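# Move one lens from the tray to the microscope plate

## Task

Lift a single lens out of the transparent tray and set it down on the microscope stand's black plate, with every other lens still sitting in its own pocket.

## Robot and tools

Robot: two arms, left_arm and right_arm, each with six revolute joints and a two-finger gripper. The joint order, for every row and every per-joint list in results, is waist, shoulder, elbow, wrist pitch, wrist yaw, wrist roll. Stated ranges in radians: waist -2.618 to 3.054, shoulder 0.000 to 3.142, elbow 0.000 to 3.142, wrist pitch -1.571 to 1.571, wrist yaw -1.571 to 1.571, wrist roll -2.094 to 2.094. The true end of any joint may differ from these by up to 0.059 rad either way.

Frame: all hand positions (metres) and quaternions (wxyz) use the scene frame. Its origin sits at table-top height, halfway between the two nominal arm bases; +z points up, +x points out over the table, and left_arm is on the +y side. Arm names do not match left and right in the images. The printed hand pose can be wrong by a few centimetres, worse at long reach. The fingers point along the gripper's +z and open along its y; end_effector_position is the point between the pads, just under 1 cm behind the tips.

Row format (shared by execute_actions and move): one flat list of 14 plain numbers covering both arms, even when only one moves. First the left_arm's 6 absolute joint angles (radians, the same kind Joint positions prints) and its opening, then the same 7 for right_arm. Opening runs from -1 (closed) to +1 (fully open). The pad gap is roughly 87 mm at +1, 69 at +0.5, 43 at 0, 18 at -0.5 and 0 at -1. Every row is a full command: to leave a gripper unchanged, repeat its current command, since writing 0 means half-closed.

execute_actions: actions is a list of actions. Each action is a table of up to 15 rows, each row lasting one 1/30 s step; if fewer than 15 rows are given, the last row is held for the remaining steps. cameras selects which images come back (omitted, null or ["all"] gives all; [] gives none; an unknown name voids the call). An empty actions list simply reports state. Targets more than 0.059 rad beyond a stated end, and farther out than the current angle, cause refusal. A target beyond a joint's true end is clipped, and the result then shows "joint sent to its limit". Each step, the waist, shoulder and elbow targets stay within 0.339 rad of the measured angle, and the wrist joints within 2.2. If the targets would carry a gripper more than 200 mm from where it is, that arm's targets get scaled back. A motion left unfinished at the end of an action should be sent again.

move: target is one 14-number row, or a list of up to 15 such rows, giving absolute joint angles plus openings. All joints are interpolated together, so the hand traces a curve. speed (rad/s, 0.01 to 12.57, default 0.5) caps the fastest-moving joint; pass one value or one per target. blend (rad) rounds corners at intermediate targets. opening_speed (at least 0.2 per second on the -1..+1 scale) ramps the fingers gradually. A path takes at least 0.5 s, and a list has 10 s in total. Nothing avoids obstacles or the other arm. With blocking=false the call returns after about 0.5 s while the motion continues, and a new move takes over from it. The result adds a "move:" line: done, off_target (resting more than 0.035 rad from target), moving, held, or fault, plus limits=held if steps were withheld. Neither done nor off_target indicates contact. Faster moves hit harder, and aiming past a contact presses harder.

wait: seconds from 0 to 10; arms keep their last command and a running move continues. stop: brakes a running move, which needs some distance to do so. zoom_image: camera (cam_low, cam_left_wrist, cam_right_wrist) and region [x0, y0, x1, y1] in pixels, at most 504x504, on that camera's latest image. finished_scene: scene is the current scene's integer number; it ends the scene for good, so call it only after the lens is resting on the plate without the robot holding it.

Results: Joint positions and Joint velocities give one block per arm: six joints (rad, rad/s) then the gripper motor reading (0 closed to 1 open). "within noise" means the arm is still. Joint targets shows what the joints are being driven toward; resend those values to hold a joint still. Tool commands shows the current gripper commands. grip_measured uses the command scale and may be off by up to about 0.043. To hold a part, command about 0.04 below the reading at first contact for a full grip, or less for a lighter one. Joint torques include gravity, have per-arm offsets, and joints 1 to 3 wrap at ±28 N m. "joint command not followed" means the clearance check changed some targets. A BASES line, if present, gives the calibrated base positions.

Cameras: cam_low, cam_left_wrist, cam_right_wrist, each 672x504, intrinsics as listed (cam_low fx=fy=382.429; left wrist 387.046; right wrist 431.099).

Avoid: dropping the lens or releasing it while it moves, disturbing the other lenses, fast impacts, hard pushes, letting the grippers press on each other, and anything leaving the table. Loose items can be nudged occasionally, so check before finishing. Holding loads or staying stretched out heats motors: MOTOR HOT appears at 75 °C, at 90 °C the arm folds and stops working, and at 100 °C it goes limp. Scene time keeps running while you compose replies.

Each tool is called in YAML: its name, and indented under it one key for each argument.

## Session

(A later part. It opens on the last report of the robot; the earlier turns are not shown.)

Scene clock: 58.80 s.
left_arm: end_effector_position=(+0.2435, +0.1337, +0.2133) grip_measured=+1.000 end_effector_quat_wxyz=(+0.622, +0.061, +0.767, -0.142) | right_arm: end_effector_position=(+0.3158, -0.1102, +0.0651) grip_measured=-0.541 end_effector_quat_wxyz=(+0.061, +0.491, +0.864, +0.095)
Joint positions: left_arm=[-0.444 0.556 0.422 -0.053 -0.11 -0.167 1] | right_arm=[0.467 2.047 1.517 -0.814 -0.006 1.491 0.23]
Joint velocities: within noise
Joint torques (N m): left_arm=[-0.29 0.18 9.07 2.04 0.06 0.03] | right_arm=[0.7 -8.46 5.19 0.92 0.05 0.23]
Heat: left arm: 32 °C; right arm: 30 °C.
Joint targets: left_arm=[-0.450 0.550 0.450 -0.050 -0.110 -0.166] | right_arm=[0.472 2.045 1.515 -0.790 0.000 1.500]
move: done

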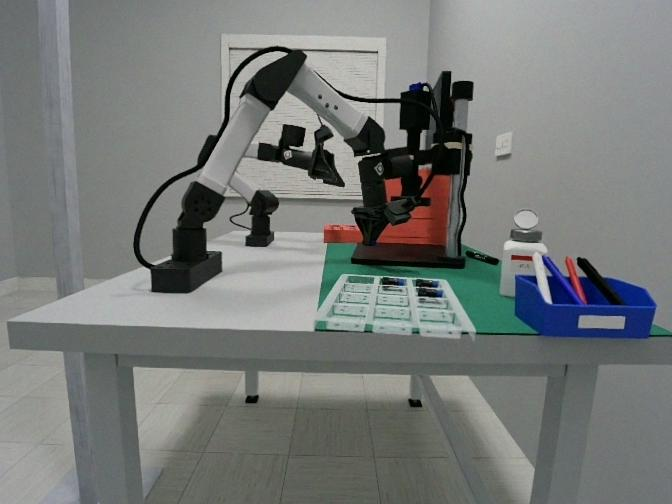

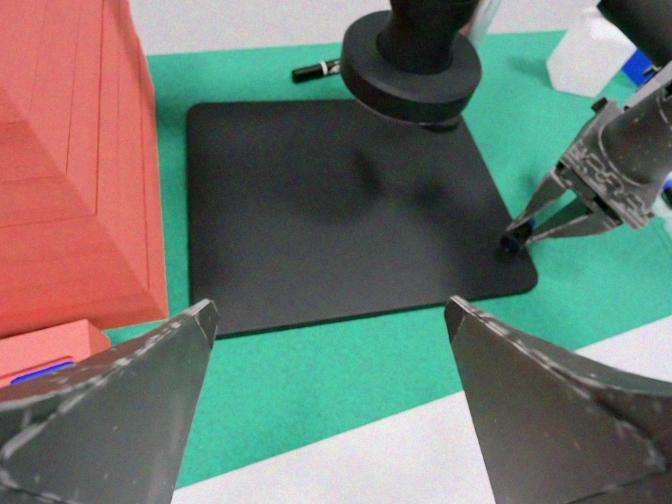

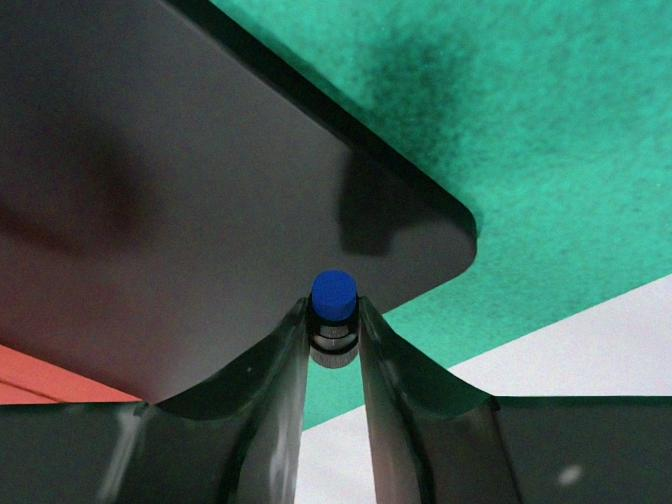

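move:
  target: [-0.45, 0.55, 0.45, -0.05, -0.110, -0.166, 1, 0.472, 2.088, 1.476, -0.715, 0.0, 1.5, -0.62]
  speed: 0.12

zoom_image:
  camera: "cam_low"
  region: [330, 140, 480, 280]

zoom_image:
  camera: "cam_left_wrist"
  region: [300, 0, 672, 360]

Scene clock: 62.27 s.
left_arm: end_effector_position=(+0.2435, +0.1337, +0.2133) grip_measured=+1.000 end_effector_quat_wxyz=(+0.622, +0.061, +0.767, -0.142) | right_arm: end_effector_position=(+0.3187, -0.1088, +0.0431) grip_measured=-0.541 end_effector_quat_wxyz=(+0.061, +0.491, +0.864, +0.096)
Joint positions: left_arm=[-0.444 0.556 0.422 -0.053 -0.11 -0.167 1] | right_arm=[0.467 2.085 1.481 -0.739 -0.006 1.491 0.23]
Joint velocities: within noise
Joint torques (N m): left_arm=[-0.29 0.18 9.07 2.04 0.06 0.03] | right_arm=[0.66 -8.1 4.85 0.87 0.03 0.26]
Heat: left arm: 32 °C; right arm: 30 °C.
Joint targets: left_arm=[-0.450 0.550 0.450 -0.050 -0.110 -0.166] | right_arm=[0.472 2.088 1.476 -0.715 0.000 1.500]
move: done

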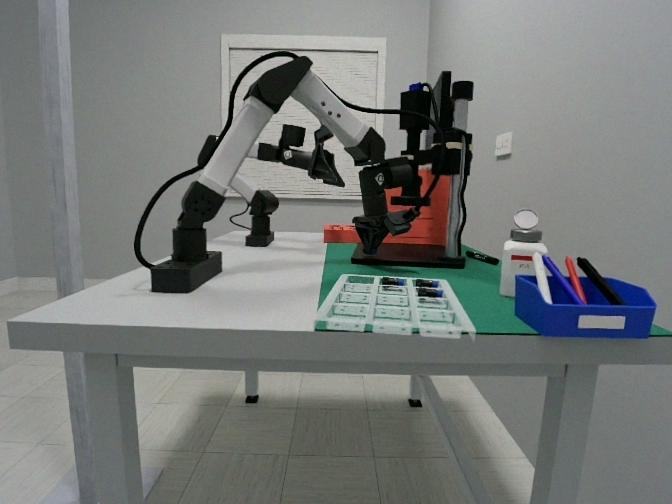

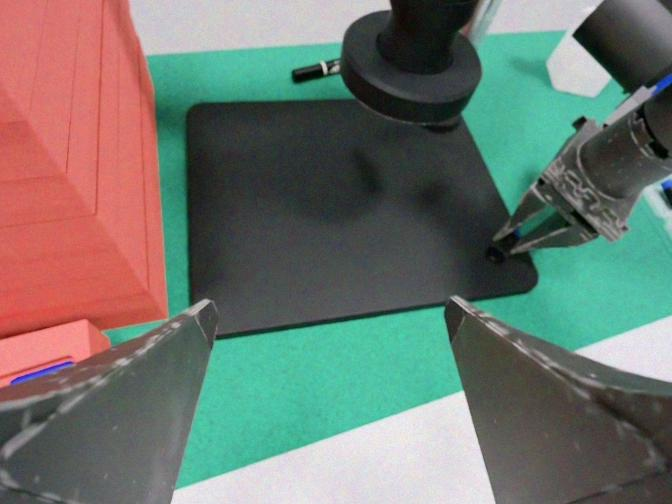

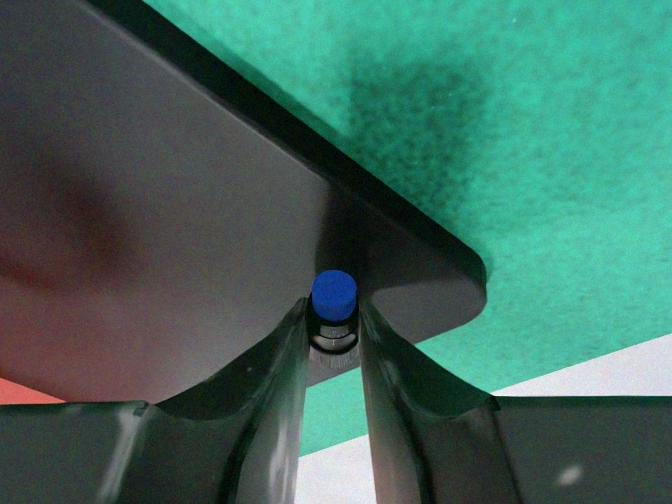

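Scaled by 3.360 from the camera's 672x504 image, which has a finer 960x720 frame.

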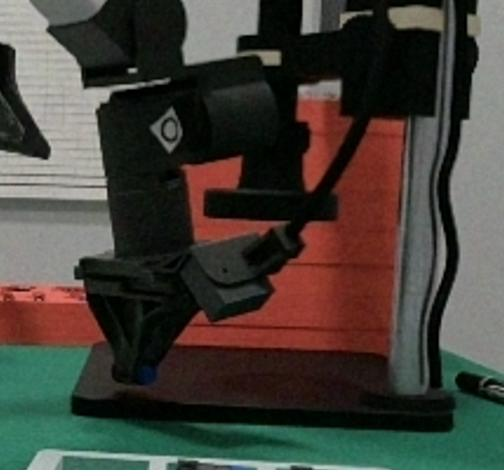

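Scaled by 1.355 from the camera's 672x504 image, which has a finer 960x720 frame.

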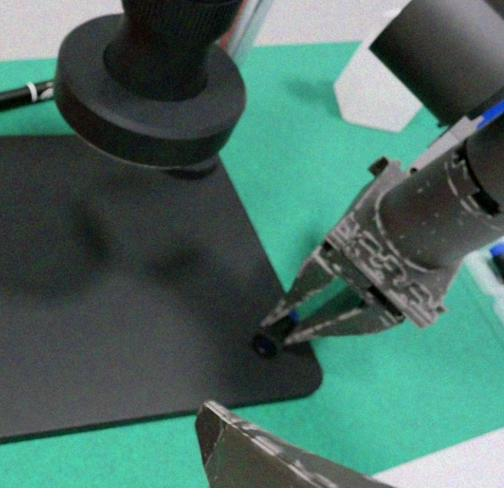

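move:
  target: [-0.45, 0.55, 0.45, -0.05, -0.110, -0.166, 1, 0.472, 2.096, 1.469, -0.701, 0.0, 1.5, -0.62]
  speed: 0.05

zoom_image:
  camera: "cam_low"
  region: [335, 210, 435, 280]

zoom_image:
  camera: "cam_left_wrist"
  region: [440, 160, 580, 320]

Scene clock: 63.97 s.
left_arm: end_effector_position=(+0.2435, +0.1337, +0.2133) grip_measured=+1.000 end_effector_quat_wxyz=(+0.622, +0.061, +0.767, -0.142) | right_arm: end_effector_position=(+0.3190, -0.1086, +0.0389) grip_measured=-0.541 end_effector_quat_wxyz=(+0.061, +0.491, +0.864, +0.096)
Joint positions: left_arm=[-0.444 0.556 0.422 -0.053 -0.11 -0.167 1] | right_arm=[0.467 2.092 1.475 -0.725 -0.006 1.491 0.23]
Joint velocities: within noise
Joint torques (N m): left_arm=[-0.28 0.2 9.07 2.04 0.06 0.02] | right_arm=[0.76 -8.16 4.55 0.9 0.05 0.24]
Heat: left arm: 32 °C; right arm: 30 °C.
Joint targets: left_arm=[-0.450 0.550 0.450 -0.050 -0.110 -0.166] | right_arm=[0.472 2.096 1.469 -0.701 0.000 1.500]
move: done

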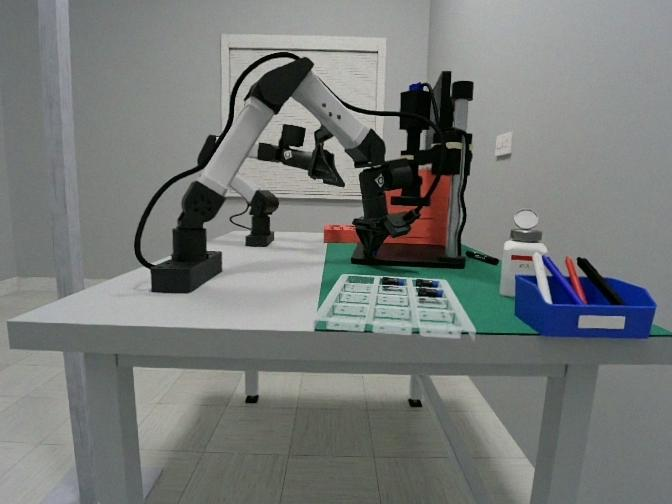

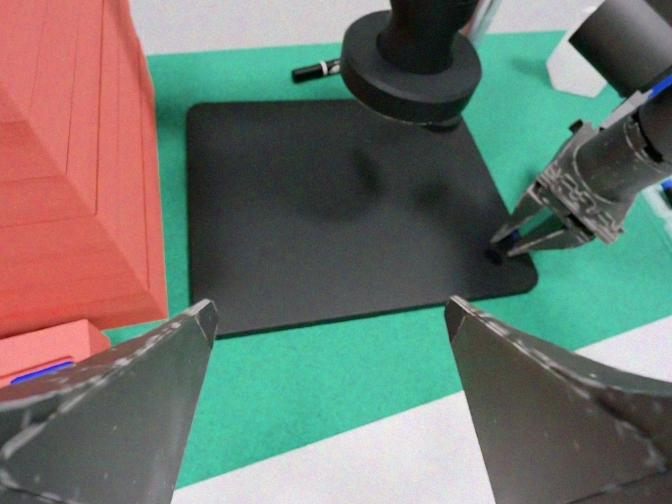

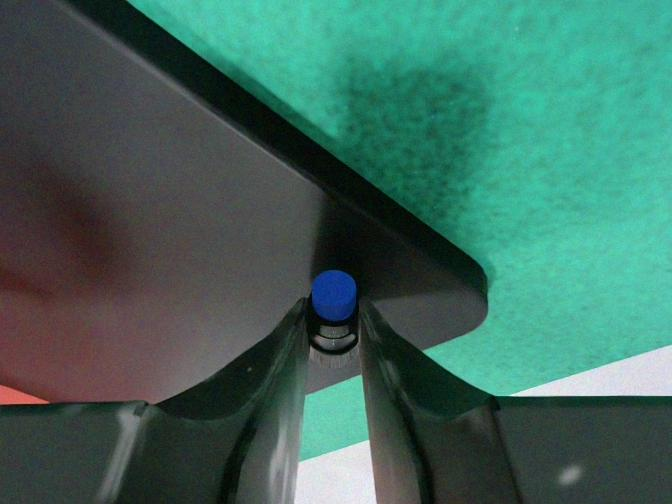

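Scaled by 5.040 from the camera's 672x504 image, which has a finer 960x720 frame.

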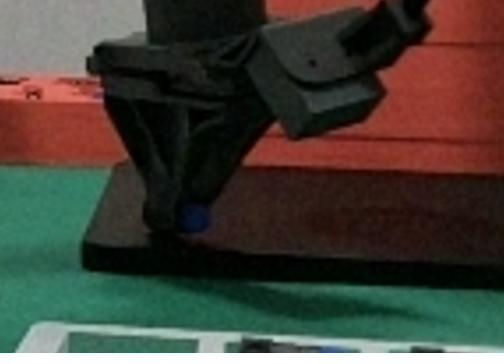

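Scaled by 3.150 from the camera's 672x504 image, which has a finer 960x720 frame.

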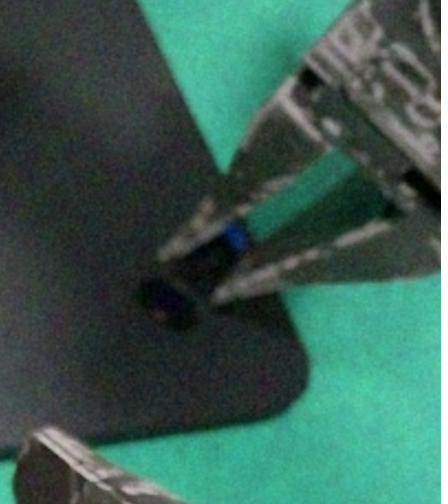

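move:
  target: [-0.45, 0.55, 0.45, -0.05, -0.110, -0.166, 1, 0.472, 2.102, 1.463, -0.690, 0.0, 1.5, -0.62]
  speed: 0.05

zoom_image:
  camera: "cam_low"
  region: [335, 210, 435, 280]

zoom_image:
  camera: "cam_right_wrist"
  region: [220, 180, 460, 400]

Scene clock: 65.50 s.
left_arm: end_effector_position=(+0.2435, +0.1337, +0.2133) grip_measured=+1.000 end_effector_quat_wxyz=(+0.622, +0.061, +0.767, -0.142) | right_arm: end_effector_position=(+0.3208, -0.1076, +0.0385) grip_measured=-0.541 end_effector_quat_wxyz=(+0.063, +0.491, +0.863, +0.099)
Joint positions: left_arm=[-0.444 0.556 0.422 -0.053 -0.11 -0.167 1] | right_arm=[0.467 2.094 1.475 -0.716 -0.007 1.491 0.23]
Joint velocities: within noise
Joint torques (N m): left_arm=[-0.31 0.18 9.06 2.04 0.06 0.03] | right_arm=[0.75 -7.82 4.18 0.95 0.04 0.22]
Heat: left arm: 32 °C; right arm: 30 °C.
Joint targets: left_arm=[-0.450 0.550 0.450 -0.050 -0.110 -0.166] | right_arm=[0.472 2.102 1.463 -0.690 0.000 1.500]
move: done

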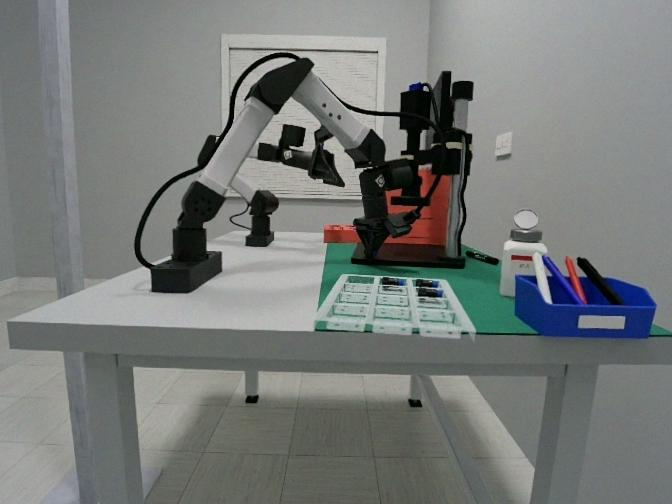

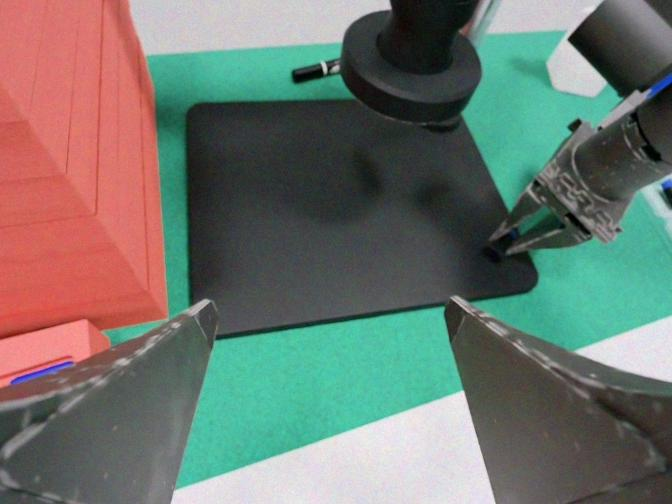

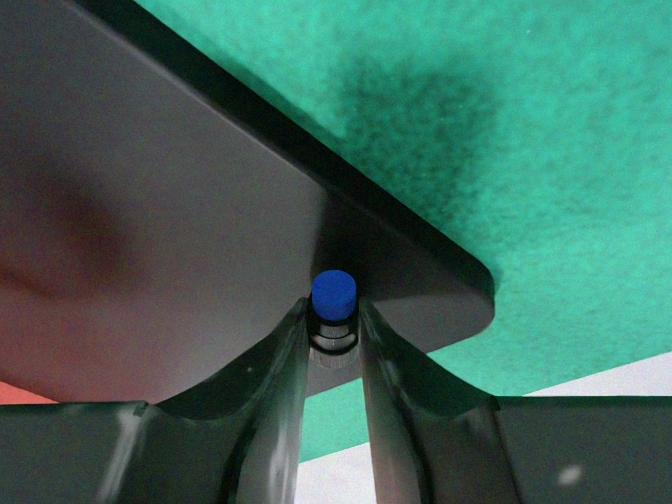

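Scaled by 5.040 from the camera's 672x504 image, which has a finer 960x720 frame.

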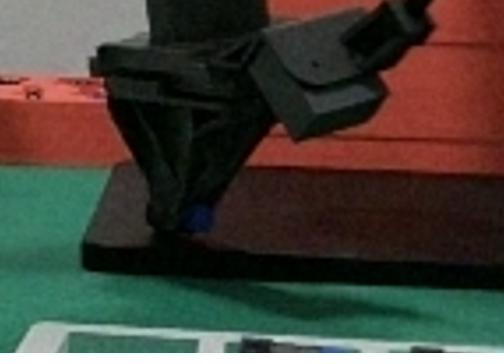

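Scaled by 2.100 from the camera's 672x504 image, which has a finer 960x720 frame.

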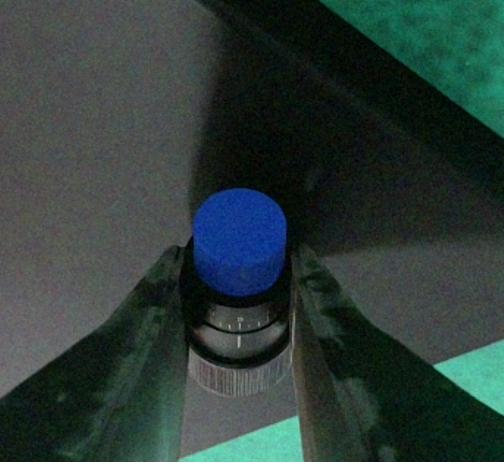

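move:
  target: [-0.45, 0.55, 0.45, -0.05, -0.110, -0.166, 1, 0.472, 2.099, 1.467, -0.696, 0.0, 1.5, -0.42]
  opening_speed: 0.2

zoom_image:
  camera: "cam_right_wrist"
  region: [220, 180, 460, 400]

Scene clock: 67.60 s.
left_arm: end_effector_position=(+0.2435, +0.1337, +0.2132) grip_measured=+1.000 end_effector_quat_wxyz=(+0.622, +0.061, +0.767, -0.142) | right_arm: end_effector_position=(+0.3208, -0.1076, +0.0385) grip_measured=-0.420 end_effector_quat_wxyz=(+0.063, +0.491, +0.863, +0.099)
Joint positions: left_arm=[-0.444 0.556 0.422 -0.053 -0.11 -0.167 1] | right_arm=[0.467 2.094 1.475 -0.716 -0.007 1.491 0.29]
Joint velocities: within noise
Joint torques (N m): left_arm=[-0.31 0.2 9.07 2.04 0.05 0.03] | right_arm=[0.73 -8.01 4.46 0.87 0.05 0.22]
Heat: left arm: 32 °C; right arm: 30 °C.
Joint targets: left_arm=[-0.450 0.550 0.450 -0.050 -0.110 -0.166] | right_arm=[0.472 2.099 1.467 -0.696 0.000 1.500]
move: done

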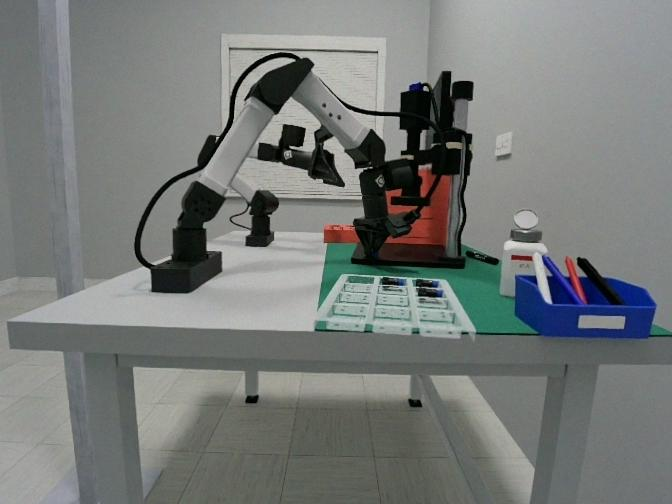

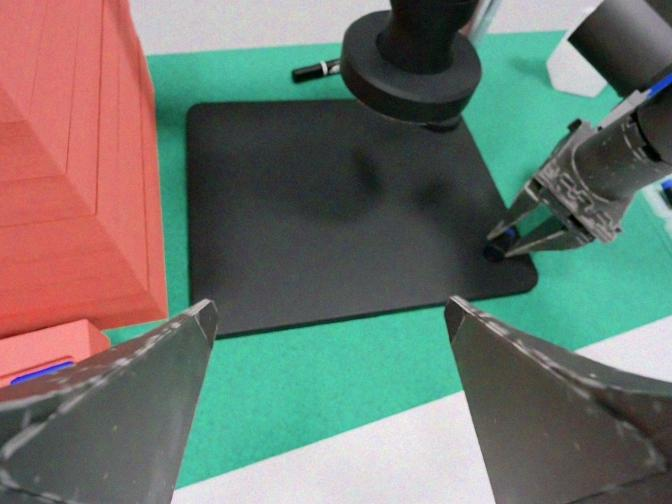

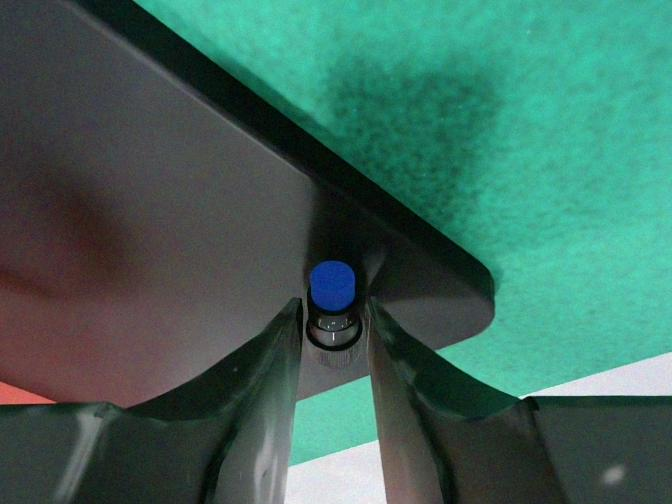

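Scaled by 2.100 from the camera's 672x504 image, which has a finer 960x720 frame.

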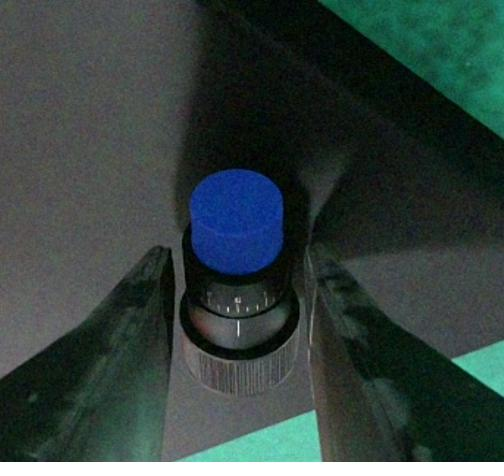

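move:
  target:
    - [-0.45, 0.55, 0.45, -0.05, -0.110, -0.166, 1, 0.472, 2.094, 1.470, -0.70, 0.0, 1.5, -0.42]
    - [-0.45, 0.55, 0.45, -0.05, -0.110, -0.166, 1, 0.472, 2.094, 1.470, -0.70, 0.0, 1.5, -0.25]
    - [-0.45, 0.55, 0.45, -0.05, -0.110, -0.166, 1, 0.472, 2.04, 1.470, -0.70, 0.0, 1.5, -0.25]
  opening_speed: 0.3
  speed: 0.08

zoom_image:
  camera: "cam_right_wrist"
  region: [220, 180, 460, 400]

Scene clock: 72.90 s.
left_arm: end_effector_position=(+0.2435, +0.1337, +0.2132) grip_measured=+1.000 end_effector_quat_wxyz=(+0.622, +0.061, +0.767, -0.142) | right_arm: end_effector_position=(+0.3217, -0.1072, +0.0427) grip_measured=-0.250 end_effector_quat_wxyz=(+0.066, +0.491, +0.863, +0.103)
Joint positions: left_arm=[-0.444 0.556 0.422 -0.053 -0.11 -0.167 1] | right_arm=[0.467 2.084 1.475 -0.716 -0.007 1.491 0.375]
Joint velocities: within noise
Joint torques (N m): left_arm=[-0.29 0.2 9.07 2.04 0.06 0.03] | right_arm=[0.77 -12.04 4.75 0.85 0.08 0.24]
Heat: left arm: 33 °C; right arm: 31 °C.
Joint targets: left_arm=[-0.450 0.550 0.450 -0.050 -0.110 -0.166] | right_arm=[0.472 2.040 1.470 -0.700 0.000 1.500]
move: off_target (right_arm); right_arm: the shoulder is farthest, 0.044 rad from its target

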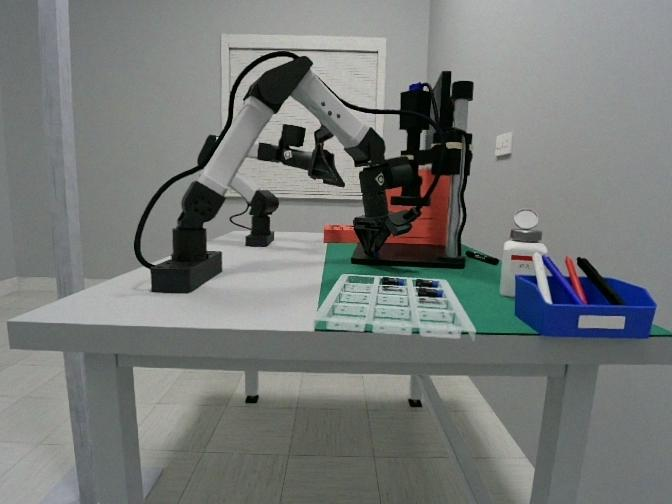

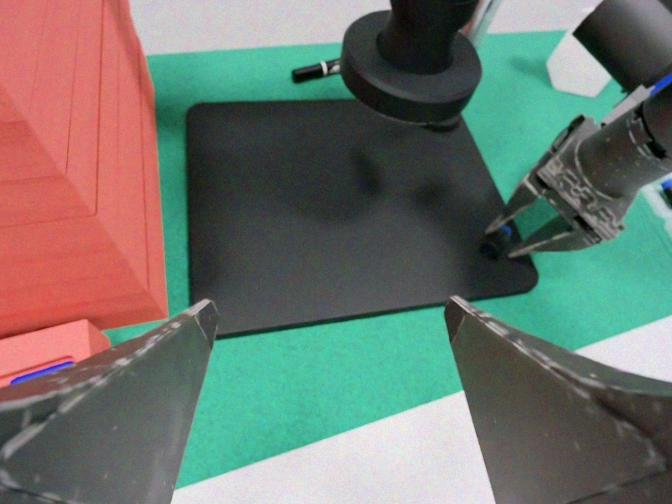

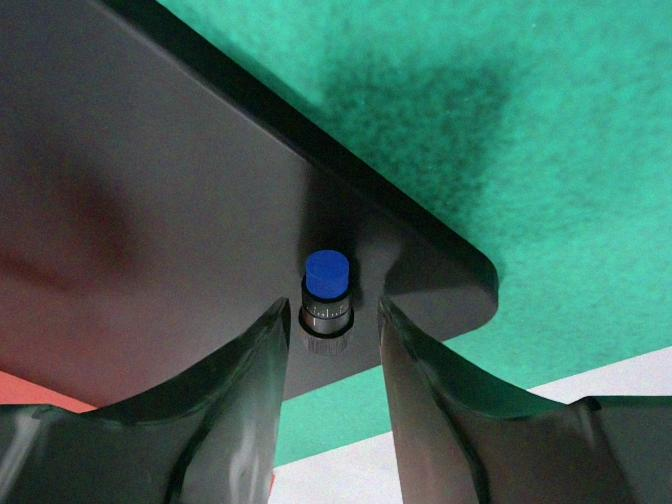

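Scaled by 2.100 from the camera's 672x504 image, which has a finer 960x720 frame.

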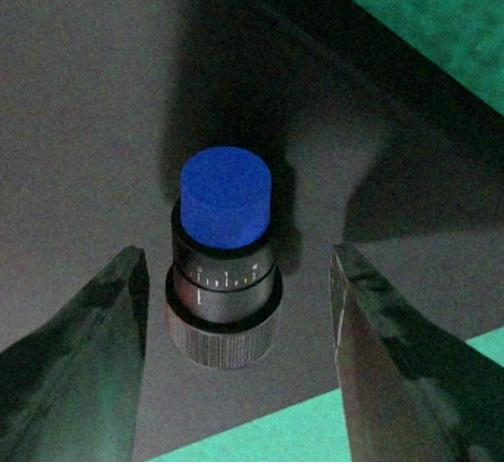

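move:
  target:
    - [-0.45, 0.55, 0.45, -0.05, -0.110, -0.166, 1, 0.472, 2.015, 1.475, -0.71, 0.0, 1.5, -0.1]
    - [-0.45, 0.55, 0.45, -0.05, -0.110, -0.166, 1, 0.472, 1.96, 1.53, -0.83, 0.0, 1.5, -0.1]
    - [-0.45, 0.55, 0.45, -0.05, -0.110, -0.166, 1, 0.40, 1.92, 1.56, -0.9, 0.0, 1.5, -0.1]
  opening_speed: 0.5
  speed: [0.08, 0.15, 0.3]

zoom_image:
  camera: "cam_left_wrist"
  region: [440, 160, 580, 320]

Scene clock: 76.20 s.
left_arm: end_effector_position=(+0.2435, +0.1337, +0.2132) grip_measured=+1.000 end_effector_quat_wxyz=(+0.622, +0.061, +0.767, -0.142) | right_arm: end_effector_position=(+0.3221, -0.1403, +0.1020) grip_measured=-0.100 end_effector_quat_wxyz=(+0.072, +0.520, +0.845, +0.103)
Joint positions: left_arm=[-0.444 0.556 0.422 -0.053 -0.11 -0.167 1] | right_arm=[0.397 1.956 1.528 -0.891 -0.006 1.491 0.45]
Joint velocities: within noise
Joint torques (N m): left_arm=[-0.29 0.2 9.07 2.04 0.06 0.03] | right_arm=[0.57 -10.67 7.95 0.58 0.05 0.25]
Heat: left arm: 33 °C; right arm: 31 °C.
Joint targets: left_arm=[-0.450 0.550 0.450 -0.050 -0.110 -0.166] | right_arm=[0.400 1.920 1.560 -0.900 0.000 1.500]
move: off_target (right_arm); right_arm: the shoulder is farthest, 0.036 rad from its target

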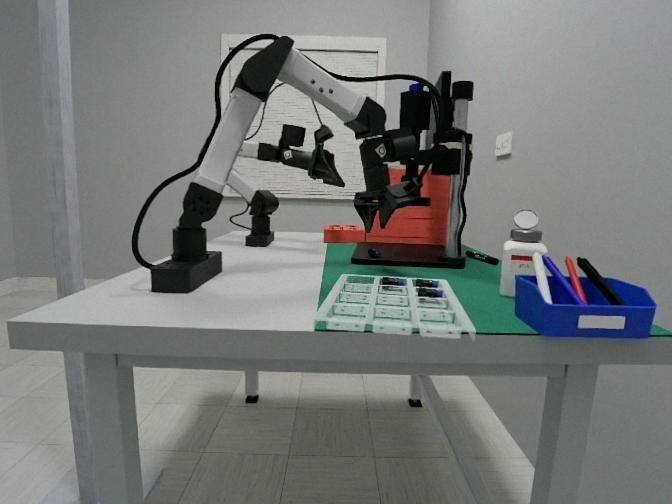

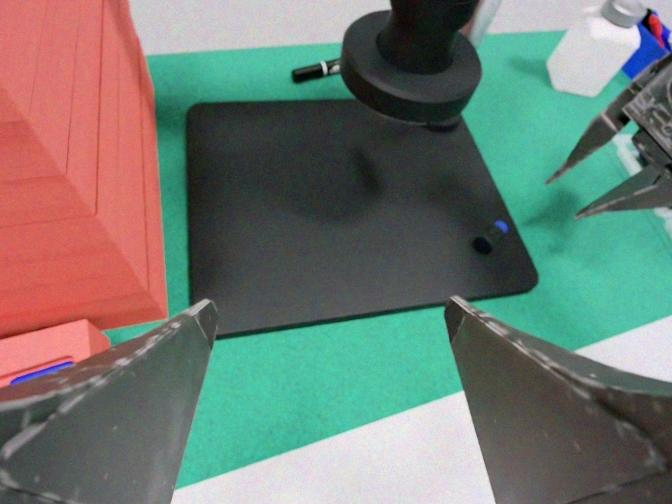

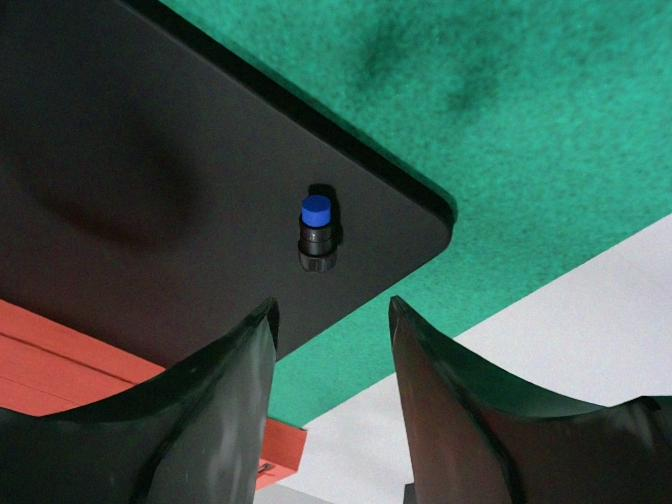

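Scaled by 3.150 from the camera's 672x504 image, which has a finer 960x720 frame.

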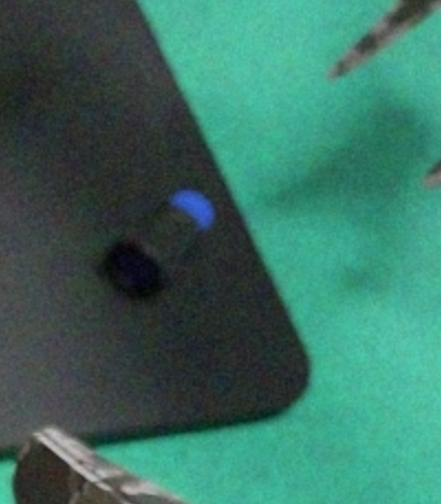

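wait:
  seconds: 0.5
  cameras: ["cam_right_wrist", "cam_left_wrist"]

Scene clock: 77.30 s.
left_arm: end_effector_position=(+0.2435, +0.1337, +0.2132) grip_measured=+1.000 end_effector_quat_wxyz=(+0.622, +0.061, +0.767, -0.142) | right_arm: end_effector_position=(+0.3220, -0.1403, +0.1019) grip_measured=-0.100 end_effector_quat_wxyz=(+0.072, +0.520, +0.845, +0.103)
Joint positions: left_arm=[-0.444 0.556 0.422 -0.053 -0.11 -0.167 1] | right_arm=[0.397 1.956 1.528 -0.892 -0.006 1.491 0.45]
Joint velocities: within noise
Joint torques (N m): left_arm=[-0.29 0.2 9.06 2.04 0.06 0.03] | right_arm=[0.66 -10.69 7.88 0.61 0.04 0.21]
Heat: left arm: 33 °C; right arm: 31 °C.
Joint targets: left_arm=[-0.450 0.550 0.450 -0.050 -0.110 -0.166] | right_arm=[0.400 1.920 1.560 -0.900 0.000 1.500]
Tool commands: left_gripper/opening=+1.0 right_gripper/opening=-0.1
wait: 0.50 s; at rest from the start
Images, in order (width x height): cam_left_wrist 672x504, cam_right_wrist 672x504.

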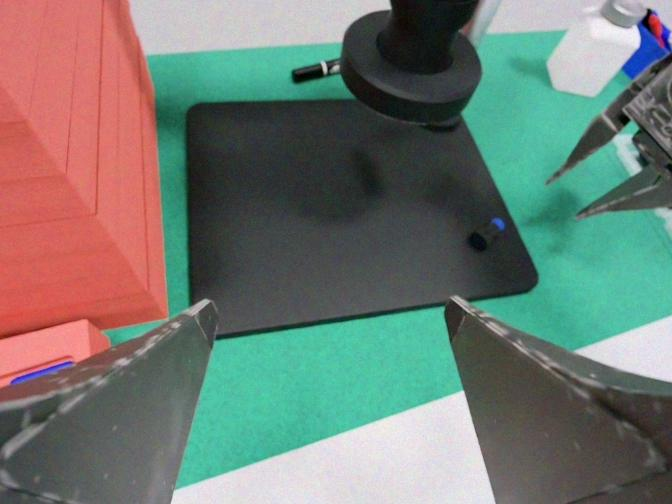

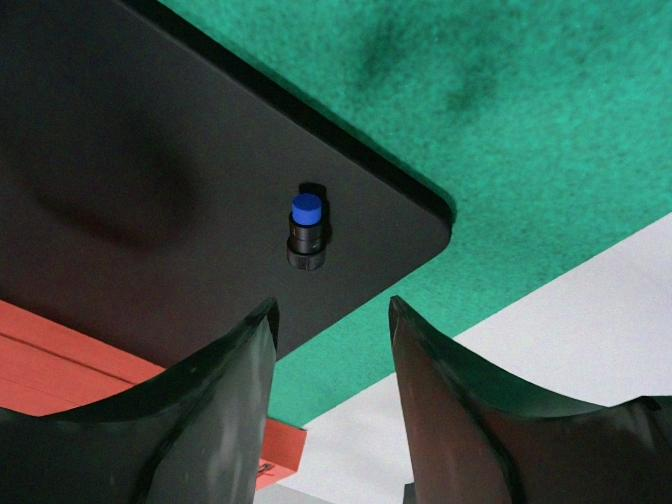

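wait:
  seconds: 0.5
  cameras: ["cam_right_wrist", "cam_left_wrist"]

Scene clock: 78.60 s.
left_arm: end_effector_position=(+0.2435, +0.1337, +0.2132) grip_measured=+1.000 end_effector_quat_wxyz=(+0.622, +0.061, +0.767, -0.142) | right_arm: end_effector_position=(+0.3220, -0.1403, +0.1019) grip_measured=-0.100 end_effector_quat_wxyz=(+0.072, +0.520, +0.845, +0.103)
Joint positions: left_arm=[-0.444 0.556 0.422 -0.053 -0.11 -0.167 1] | right_arm=[0.397 1.956 1.528 -0.892 -0.006 1.491 0.45]
Joint velocities: within noise
Joint torques (N m): left_arm=[-0.28 0.2 9.07 2.04 0.05 0.02] | right_arm=[0.51 -10.66 7.82 0.57 0.06 0.2]
Heat: left arm: 33 °C; right arm: 31 °C.
Joint targets: left_arm=[-0.450 0.550 0.450 -0.050 -0.110 -0.166] | right_arm=[0.400 1.920 1.560 -0.900 0.000 1.500]
Tool commands: left_gripper/opening=+1.0 right_gripper/opening=-0.1
wait: 0.50 s; at rest from the start
Images, in order (width x height): cam_left_wrist 672x504, cam_right_wrist 672x504.

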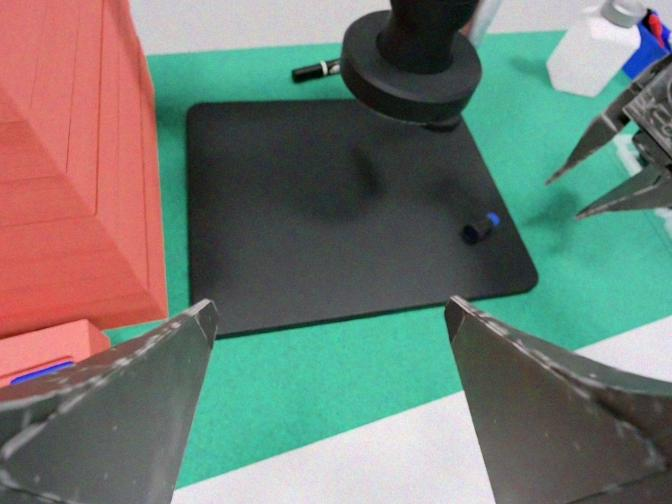

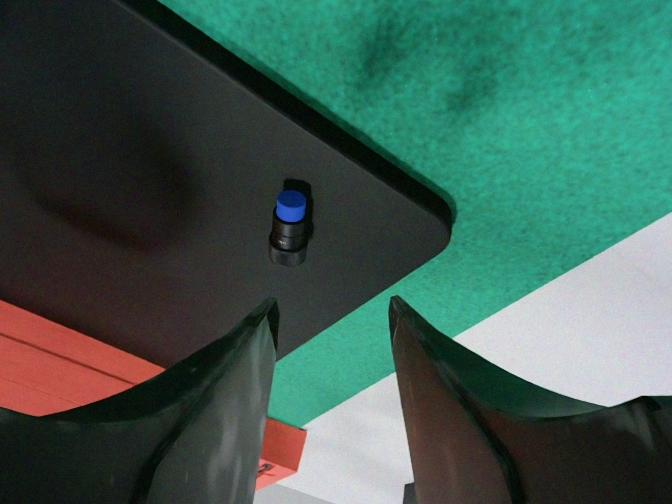

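wait:
  seconds: 0
  cameras: ["cam_right_wrist", "cam_left_wrist"]

Scene clock: 79.77 s.
left_arm: end_effector_position=(+0.2435, +0.1337, +0.2132) grip_measured=+1.000 end_effector_quat_wxyz=(+0.622, +0.061, +0.767, -0.142) | right_arm: end_effector_position=(+0.3220, -0.1403, +0.1019) grip_measured=-0.100 end_effector_quat_wxyz=(+0.072, +0.520, +0.845, +0.103)
Joint positions: left_arm=[-0.444 0.556 0.422 -0.053 -0.11 -0.167 1] | right_arm=[0.397 1.956 1.528 -0.892 -0.006 1.491 0.45]
Joint velocities: within noise
Joint torques (N m): left_arm=[-0.29 0.2 9.07 2.04 0.06 0.03] | right_arm=[0.59 -10.74 7.87 0.61 0.02 0.26]
Heat: left arm: 33 °C; right arm: 31 °C.
Joint targets: left_arm=[-0.450 0.550 0.450 -0.050 -0.110 -0.166] | right_arm=[0.400 1.920 1.560 -0.900 0.000 1.500]
Tool commands: left_gripper/opening=+1.0 right_gripper/opening=-0.1
Images, in order (width x height): cam_left_wrist 672x504, cam_right_wrist 672x504.

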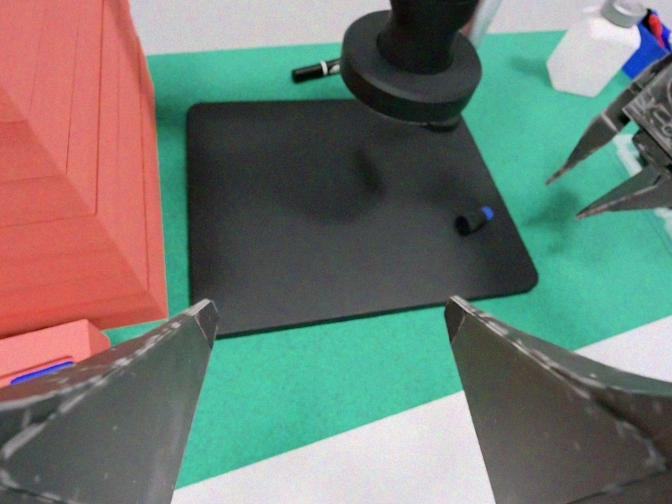

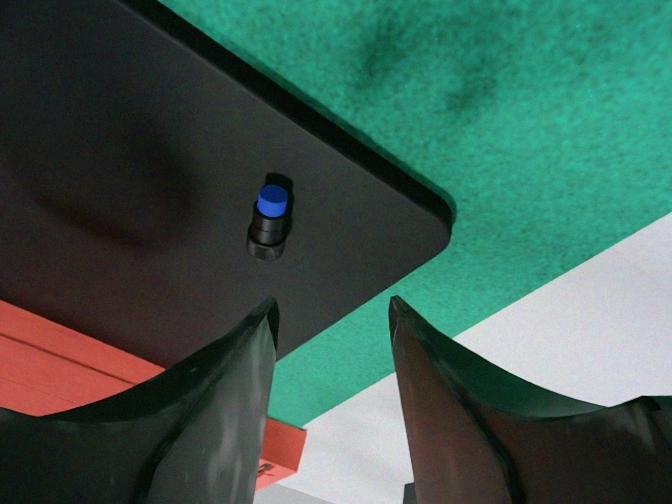

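wait:
  seconds: 0
  cameras: ["cam_right_wrist", "cam_left_wrist"]

Scene clock: 81.83 s.
left_arm: end_effector_position=(+0.2435, +0.1337, +0.2132) grip_measured=+1.000 end_effector_quat_wxyz=(+0.622, +0.061, +0.767, -0.142) | right_arm: end_effector_position=(+0.3220, -0.1403, +0.1019) grip_measured=-0.100 end_effector_quat_wxyz=(+0.072, +0.520, +0.845, +0.103)
Joint positions: left_arm=[-0.444 0.556 0.422 -0.053 -0.11 -0.167 1] | right_arm=[0.397 1.956 1.528 -0.892 -0.006 1.491 0.45]
Joint velocities: within noise
Joint torques (N m): left_arm=[-0.31 0.18 9.07 2.04 0.05 0.03] | right_arm=[0.57 -10.74 7.79 0.58 0.03 0.25]
Heat: left arm: 34 °C; right arm: 31 °C.
Joint targets: left_arm=[-0.450 0.550 0.450 -0.050 -0.110 -0.166] | right_arm=[0.400 1.920 1.560 -0.900 0.000 1.500]
Tool commands: left_gripper/opening=+1.0 right_gripper/opening=-0.1
Images, in order (width x height): cam_left_wrist 672x504, cam_right_wrist 672x504.

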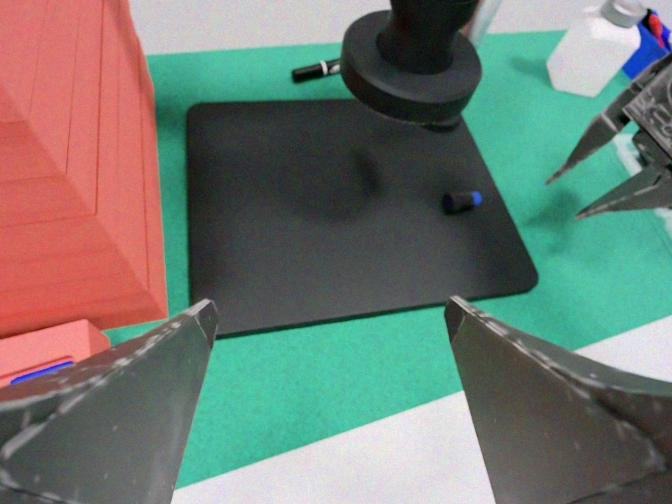

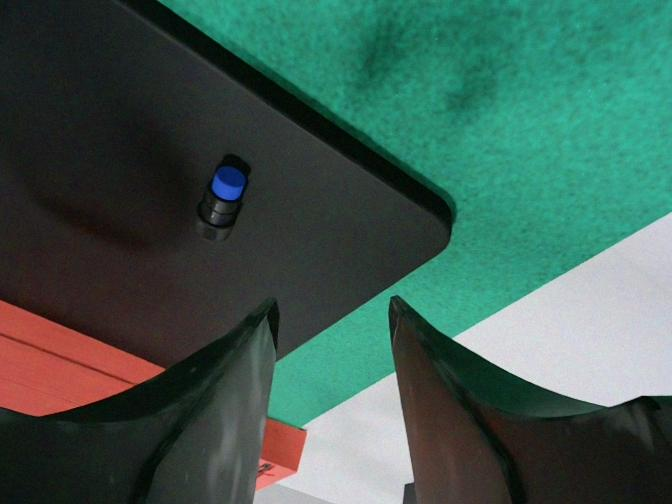

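wait:
  seconds: 0
  cameras: ["cam_right_wrist", "cam_left_wrist"]

Scene clock: 84.63 s.
left_arm: end_effector_position=(+0.2435, +0.1337, +0.2132) grip_measured=+1.000 end_effector_quat_wxyz=(+0.622, +0.061, +0.767, -0.142) | right_arm: end_effector_position=(+0.3219, -0.1404, +0.1019) grip_measured=-0.100 end_effector_quat_wxyz=(+0.071, +0.520, +0.845, +0.103)
Joint positions: left_arm=[-0.444 0.556 0.422 -0.053 -0.11 -0.167 1] | right_arm=[0.397 1.956 1.528 -0.892 -0.006 1.491 0.45]
Joint velocities: within noise
Joint torques (N m): left_arm=[-0.28 0.18 9.06 2.04 0.06 0.03] | right_arm=[0.5 -10.78 7.8 0.56 0.04 0.22]
Heat: left arm: 34 °C; right arm: 32 °C.
Joint targets: left_arm=[-0.450 0.550 0.450 -0.050 -0.110 -0.166] | right_arm=[0.400 1.920 1.560 -0.900 0.000 1.500]
Tool commands: left_gripper/opening=+1.0 right_gripper/opening=-0.1
Images, in order (width x height): cam_left_wrist 672x504, cam_right_wrist 672x504.

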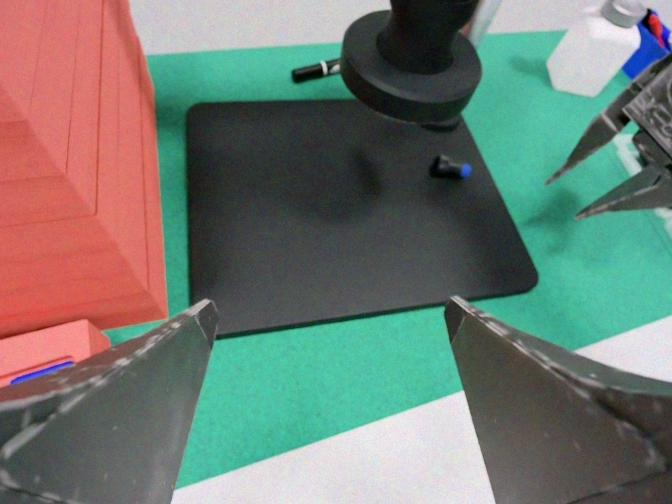

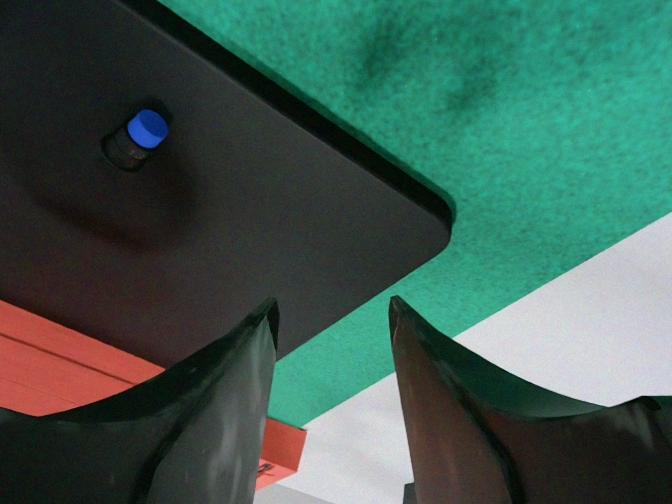

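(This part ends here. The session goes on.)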